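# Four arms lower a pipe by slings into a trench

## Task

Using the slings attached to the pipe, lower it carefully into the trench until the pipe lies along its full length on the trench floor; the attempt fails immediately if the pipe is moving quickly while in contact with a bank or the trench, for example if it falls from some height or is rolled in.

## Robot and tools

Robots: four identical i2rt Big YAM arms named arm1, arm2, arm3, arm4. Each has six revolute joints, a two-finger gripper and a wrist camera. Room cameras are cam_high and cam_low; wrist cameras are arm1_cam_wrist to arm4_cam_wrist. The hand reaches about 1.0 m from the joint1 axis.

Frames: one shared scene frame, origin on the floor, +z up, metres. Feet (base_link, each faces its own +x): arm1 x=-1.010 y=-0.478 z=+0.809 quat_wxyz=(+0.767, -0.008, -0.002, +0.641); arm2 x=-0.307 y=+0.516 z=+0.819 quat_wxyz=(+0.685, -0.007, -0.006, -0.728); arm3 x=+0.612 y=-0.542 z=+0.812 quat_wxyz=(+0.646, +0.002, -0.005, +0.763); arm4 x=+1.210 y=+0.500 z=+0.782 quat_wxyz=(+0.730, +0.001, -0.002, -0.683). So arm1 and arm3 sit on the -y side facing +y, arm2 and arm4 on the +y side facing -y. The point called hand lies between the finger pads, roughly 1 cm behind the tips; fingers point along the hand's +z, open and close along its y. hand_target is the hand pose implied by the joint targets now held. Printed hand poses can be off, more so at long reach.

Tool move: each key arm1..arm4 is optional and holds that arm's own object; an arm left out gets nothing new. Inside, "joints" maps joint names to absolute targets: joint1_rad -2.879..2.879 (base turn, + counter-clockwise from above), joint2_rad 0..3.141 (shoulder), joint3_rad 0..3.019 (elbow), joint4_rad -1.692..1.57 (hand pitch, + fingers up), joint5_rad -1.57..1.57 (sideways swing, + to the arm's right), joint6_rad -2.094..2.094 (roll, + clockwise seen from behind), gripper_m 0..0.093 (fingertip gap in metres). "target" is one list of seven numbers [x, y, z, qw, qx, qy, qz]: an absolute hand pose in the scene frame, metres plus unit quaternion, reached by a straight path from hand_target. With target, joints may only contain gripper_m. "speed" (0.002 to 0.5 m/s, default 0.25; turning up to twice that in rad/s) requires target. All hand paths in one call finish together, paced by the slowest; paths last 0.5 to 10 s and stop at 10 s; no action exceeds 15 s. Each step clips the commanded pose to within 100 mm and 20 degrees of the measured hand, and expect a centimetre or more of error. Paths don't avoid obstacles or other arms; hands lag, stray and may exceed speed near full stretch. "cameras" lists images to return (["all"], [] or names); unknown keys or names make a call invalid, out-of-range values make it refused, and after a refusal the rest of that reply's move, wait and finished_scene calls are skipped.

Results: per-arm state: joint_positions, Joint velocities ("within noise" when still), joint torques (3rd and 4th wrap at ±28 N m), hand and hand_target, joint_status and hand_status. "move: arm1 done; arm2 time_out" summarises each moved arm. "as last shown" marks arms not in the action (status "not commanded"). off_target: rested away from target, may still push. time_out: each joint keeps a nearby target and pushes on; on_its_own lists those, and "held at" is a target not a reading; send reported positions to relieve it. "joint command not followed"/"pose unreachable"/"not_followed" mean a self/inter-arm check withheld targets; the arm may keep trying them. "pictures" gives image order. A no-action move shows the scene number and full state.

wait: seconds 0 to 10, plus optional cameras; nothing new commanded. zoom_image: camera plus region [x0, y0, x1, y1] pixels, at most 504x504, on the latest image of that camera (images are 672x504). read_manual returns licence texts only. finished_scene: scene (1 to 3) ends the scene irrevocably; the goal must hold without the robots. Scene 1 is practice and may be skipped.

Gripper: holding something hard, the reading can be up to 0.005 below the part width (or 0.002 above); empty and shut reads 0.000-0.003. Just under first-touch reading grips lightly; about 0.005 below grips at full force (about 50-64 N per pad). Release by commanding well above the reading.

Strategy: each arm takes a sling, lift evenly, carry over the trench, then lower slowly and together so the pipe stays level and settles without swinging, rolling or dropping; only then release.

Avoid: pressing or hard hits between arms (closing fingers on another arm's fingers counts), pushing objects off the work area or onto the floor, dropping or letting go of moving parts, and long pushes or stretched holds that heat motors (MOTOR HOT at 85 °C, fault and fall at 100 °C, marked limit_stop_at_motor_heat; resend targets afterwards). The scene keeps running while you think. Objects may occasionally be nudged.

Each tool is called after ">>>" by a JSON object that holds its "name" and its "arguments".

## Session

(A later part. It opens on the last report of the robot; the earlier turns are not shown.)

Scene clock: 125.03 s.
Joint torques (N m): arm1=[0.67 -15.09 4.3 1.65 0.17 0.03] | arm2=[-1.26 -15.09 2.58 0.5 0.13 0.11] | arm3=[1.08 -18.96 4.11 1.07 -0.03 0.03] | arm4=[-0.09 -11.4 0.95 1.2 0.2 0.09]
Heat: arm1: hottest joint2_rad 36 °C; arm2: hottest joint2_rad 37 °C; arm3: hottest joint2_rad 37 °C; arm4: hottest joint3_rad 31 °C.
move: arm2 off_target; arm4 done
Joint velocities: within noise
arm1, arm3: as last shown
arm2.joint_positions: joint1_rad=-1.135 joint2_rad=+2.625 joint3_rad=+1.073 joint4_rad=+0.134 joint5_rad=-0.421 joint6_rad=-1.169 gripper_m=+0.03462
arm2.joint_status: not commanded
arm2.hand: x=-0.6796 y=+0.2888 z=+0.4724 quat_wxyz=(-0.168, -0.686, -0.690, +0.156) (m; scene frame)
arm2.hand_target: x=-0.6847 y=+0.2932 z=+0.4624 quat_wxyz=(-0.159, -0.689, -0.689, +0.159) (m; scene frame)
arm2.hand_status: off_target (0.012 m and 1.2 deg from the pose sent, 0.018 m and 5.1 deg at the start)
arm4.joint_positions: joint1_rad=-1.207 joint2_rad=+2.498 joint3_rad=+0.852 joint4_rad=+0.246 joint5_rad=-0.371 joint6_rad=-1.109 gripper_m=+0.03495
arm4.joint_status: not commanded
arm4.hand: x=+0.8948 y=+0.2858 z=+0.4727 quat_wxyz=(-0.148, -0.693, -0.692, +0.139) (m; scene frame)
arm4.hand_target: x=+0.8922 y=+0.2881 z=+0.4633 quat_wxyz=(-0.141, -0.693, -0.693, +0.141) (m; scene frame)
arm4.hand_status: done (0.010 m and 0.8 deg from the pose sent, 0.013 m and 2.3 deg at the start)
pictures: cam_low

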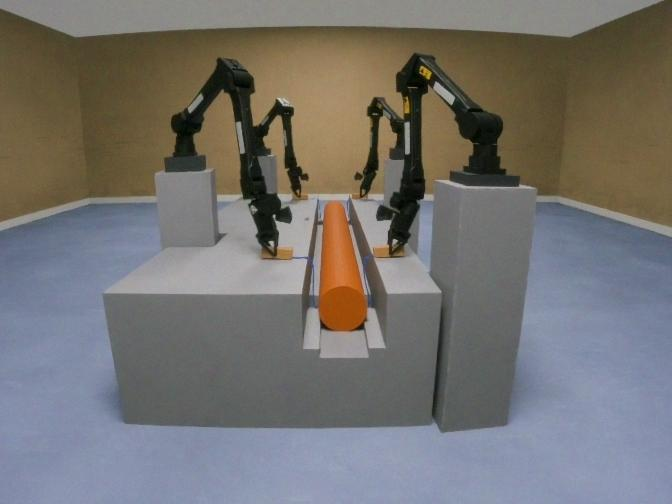

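Level now. Release and retreat.

>>> {"name": "move", "arguments": {"arm1": {"joints": {"gripper_m": 0.07}}, "arm2": {"joints": {"gripper_m": 0.07}}, "arm3": {"joints": {"gripper_m": 0.07}}, "arm4": {"joints": {"gripper_m": 0.07}}, "cameras": []}}

>>> {"name": "move", "arguments": {"arm1": {"target": [-0.662, -0.160, 0.600, -0.1228, 0.6964, -0.6964, -0.1228], "speed": 0.15}, "arm2": {"target": [-0.683, 0.325, 0.600, -0.1591, -0.6890, -0.6890, 0.1591], "speed": 0.15}, "arm3": {"target": [0.915, -0.160, 0.600, -0.1228, 0.6964, -0.6964, -0.1228], "speed": 0.15}, "arm4": {"target": [0.893, 0.320, 0.600, -0.1410, -0.6929, -0.6929, 0.1410], "speed": 0.15}, "cameras": ["cam_low"]}}

>>> {"name": "zoom_image", "arguments": {"camera": "cam_low", "region": [240, 130, 430, 370]}}

Scene clock: 129.43 s.
Joint torques (N m): arm1=[-0.5 -17.2 2.81 1.36 -0.12 0.01] | arm2=[-1.26 -16.79 1.65 0.43 -0.4 0.12] | arm3=[1.03 -21.13 2.7 0.99 -0.2 0.04] | arm4=[0.09 -13.51 0.06 0.95 -0.1 0.11]
Heat: arm1: hottest joint2_rad 36 °C; arm2: hottest joint2_rad 37 °C; arm3: hottest joint2_rad 36 °C; arm4: hottest joint3_rad 31 °C.
move: arm1 done; arm2 done; arm3 done; arm4 done
Joint velocities: within noise
arm1.joint_positions: joint1_rad=-0.694 joint2_rad=+2.597 joint3_rad=+1.184 joint4_rad=+0.075 joint5_rad=-0.282 joint6_rad=-0.836 gripper_m=+0.06993
arm1.joint_status: all done
arm1.hand: x=-0.6561 y=-0.1258 z=+0.4693 quat_wxyz=(-0.126, +0.696, -0.696, -0.123) (m; scene frame)
arm1.hand_target: x=-0.6607 y=-0.1278 z=+0.4559 quat_wxyz=(-0.123, +0.696, -0.696, -0.123) (m; scene frame)
arm1.hand_status: not commanded
arm2.joint_positions: joint1_rad=-1.135 joint2_rad=+2.643 joint3_rad=+1.082 joint4_rad=+0.136 joint5_rad=-0.408 joint6_rad=-1.170 gripper_m=+0.06995
arm2.joint_status: all done
arm2.hand: x=-0.6777 y=+0.2916 z=+0.4644 quat_wxyz=(-0.164, -0.688, -0.691, +0.151) (m; scene frame)
arm2.hand_target: x=-0.6848 y=+0.2931 z=+0.4625 quat_wxyz=(-0.159, -0.689, -0.689, +0.159) (m; scene frame)
arm2.hand_status: not commanded
arm3.joint_positions: joint1_rad=-0.875 joint2_rad=+2.622 joint3_rad=+1.211 joint4_rad=+0.095 joint5_rad=-0.224 joint6_rad=-0.683 gripper_m=+0.06991
arm3.joint_status: all done
arm3.hand: x=+0.9141 y=-0.1309 z=+0.4654 quat_wxyz=(-0.120, +0.697, -0.696, -0.124) (m; scene frame)
arm3.hand_target: x=+0.9156 y=-0.1305 z=+0.4587 quat_wxyz=(-0.123, +0.696, -0.696, -0.123) (m; scene frame)
arm3.hand_status: not commanded
arm4.joint_positions: joint1_rad=-1.207 joint2_rad=+2.521 joint3_rad=+0.862 joint4_rad=+0.252 joint5_rad=-0.362 joint6_rad=-1.110 gripper_m=+0.06989
arm4.joint_status: all done
arm4.hand: x=+0.8966 y=+0.2881 z=+0.4643 quat_wxyz=(-0.145, -0.694, -0.692, +0.135) (m; scene frame)
arm4.hand_target: x=+0.8923 y=+0.2882 z=+0.4633 quat_wxyz=(-0.141, -0.693, -0.693, +0.141) (m; scene frame)
arm4.hand_status: not commanded
pictures: none
No camera images: "cameras" was empty.

Scene clock: 131.10 s.
Joint torques (N m): arm1=[-1.03 -17.38 2.78 0.5 -0.35 -0.09] | arm2=[-1.44 -16.21 2.04 -0.64 -0.55 0.06] | arm3=[0.5 -21.42 2.73 0.13 -0.51 -0.07] | arm4=[-0.32 -12.75 1.13 0.08 -0.32 0.01]
Heat: arm1: hottest joint2_rad 36 °C; arm2: hottest joint2_rad 37 °C; arm3: hottest joint2_rad 36 °C; arm4: hottest joint3_rad 31 °C.
move: arm1 done; arm2 done; arm3 done; arm4 done
Joint velocities: within noise
arm1.joint_positions: joint1_rad=-0.743 joint2_rad=+2.235 joint3_rad=+0.959 joint4_rad=-0.072 joint5_rad=-0.290 joint6_rad=-0.884 gripper_m=+0.06993
arm1.joint_status: not commanded
arm1.hand: x=-0.6609 y=-0.1559 z=+0.5990 quat_wxyz=(-0.127, +0.695, -0.697, -0.122) (m; scene frame)
arm1.hand_target: x=-0.6620 y=-0.1601 z=+0.5999 quat_wxyz=(-0.123, +0.696, -0.697, -0.123) (m; scene frame)
arm1.hand_status: done (0.004 m and 0.5 deg from the pose sent, 0.135 m and 0.4 deg at the start)
arm2.joint_positions: joint1_rad=-1.201 joint2_rad=+2.258 joint3_rad=+0.871 joint4_rad=-0.037 joint5_rad=-0.415 joint6_rad=-1.237 gripper_m=+0.06995
arm2.joint_status: not commanded
arm2.hand: x=-0.6851 y=+0.3198 z=+0.5993 quat_wxyz=(-0.157, -0.687, -0.691, +0.163) (m; scene frame)
arm2.hand_target: x=-0.6831 y=+0.3249 z=+0.6000 quat_wxyz=(-0.159, -0.689, -0.689, +0.159) (m; scene frame)
arm2.hand_status: done (0.006 m and 0.6 deg from the pose sent, 0.140 m and 1.2 deg at the start)
arm3.joint_positions: joint1_rad=-0.908 joint2_rad=+2.259 joint3_rad=+0.977 joint4_rad=-0.039 joint5_rad=-0.228 joint6_rad=-0.714 gripper_m=+0.06991
arm3.joint_status: not commanded
arm3.hand: x=+0.9115 y=-0.1583 z=+0.5964 quat_wxyz=(-0.122, +0.697, -0.696, -0.122) (m; scene frame)
arm3.hand_target: x=+0.9150 y=-0.1600 z=+0.6000 quat_wxyz=(-0.123, +0.696, -0.696, -0.123) (m; scene frame)
arm3.hand_status: done (0.005 m and 0.2 deg from the pose sent, 0.138 m and 0.4 deg at the start)
arm4.joint_positions: joint1_rad=-1.285 joint2_rad=+2.089 joint3_rad=+0.671 joint4_rad=+0.000 joint5_rad=-0.370 joint6_rad=-1.188 gripper_m=+0.06990
arm4.joint_status: not commanded
arm4.hand: x=+0.8914 y=+0.3164 z=+0.5979 quat_wxyz=(-0.140, -0.694, -0.692, +0.143) (m; scene frame)
arm4.hand_target: x=+0.8930 y=+0.3199 z=+0.6000 quat_wxyz=(-0.141, -0.693, -0.693, +0.141) (m; scene frame)
arm4.hand_status: done (0.004 m and 0.3 deg from the pose sent, 0.139 m and 0.8 deg at the start)
pictures: cam_low

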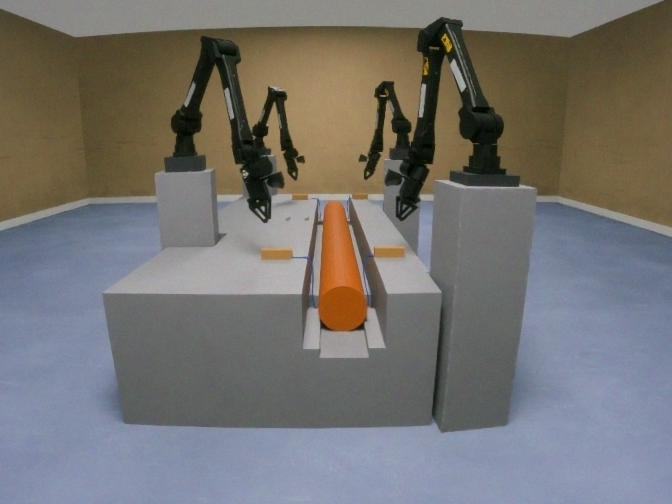

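Scaled by 2.100.

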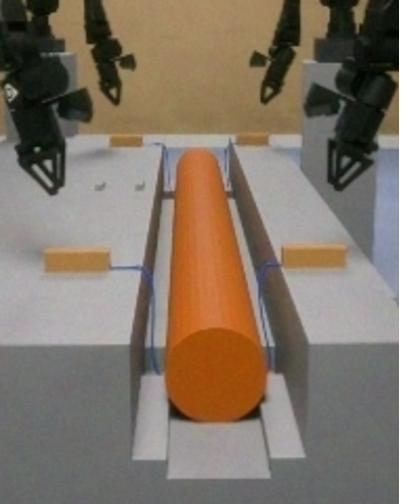

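>>> {"name": "finished_scene", "arguments": {"scene": 3}}

The scene is finished: the task was done.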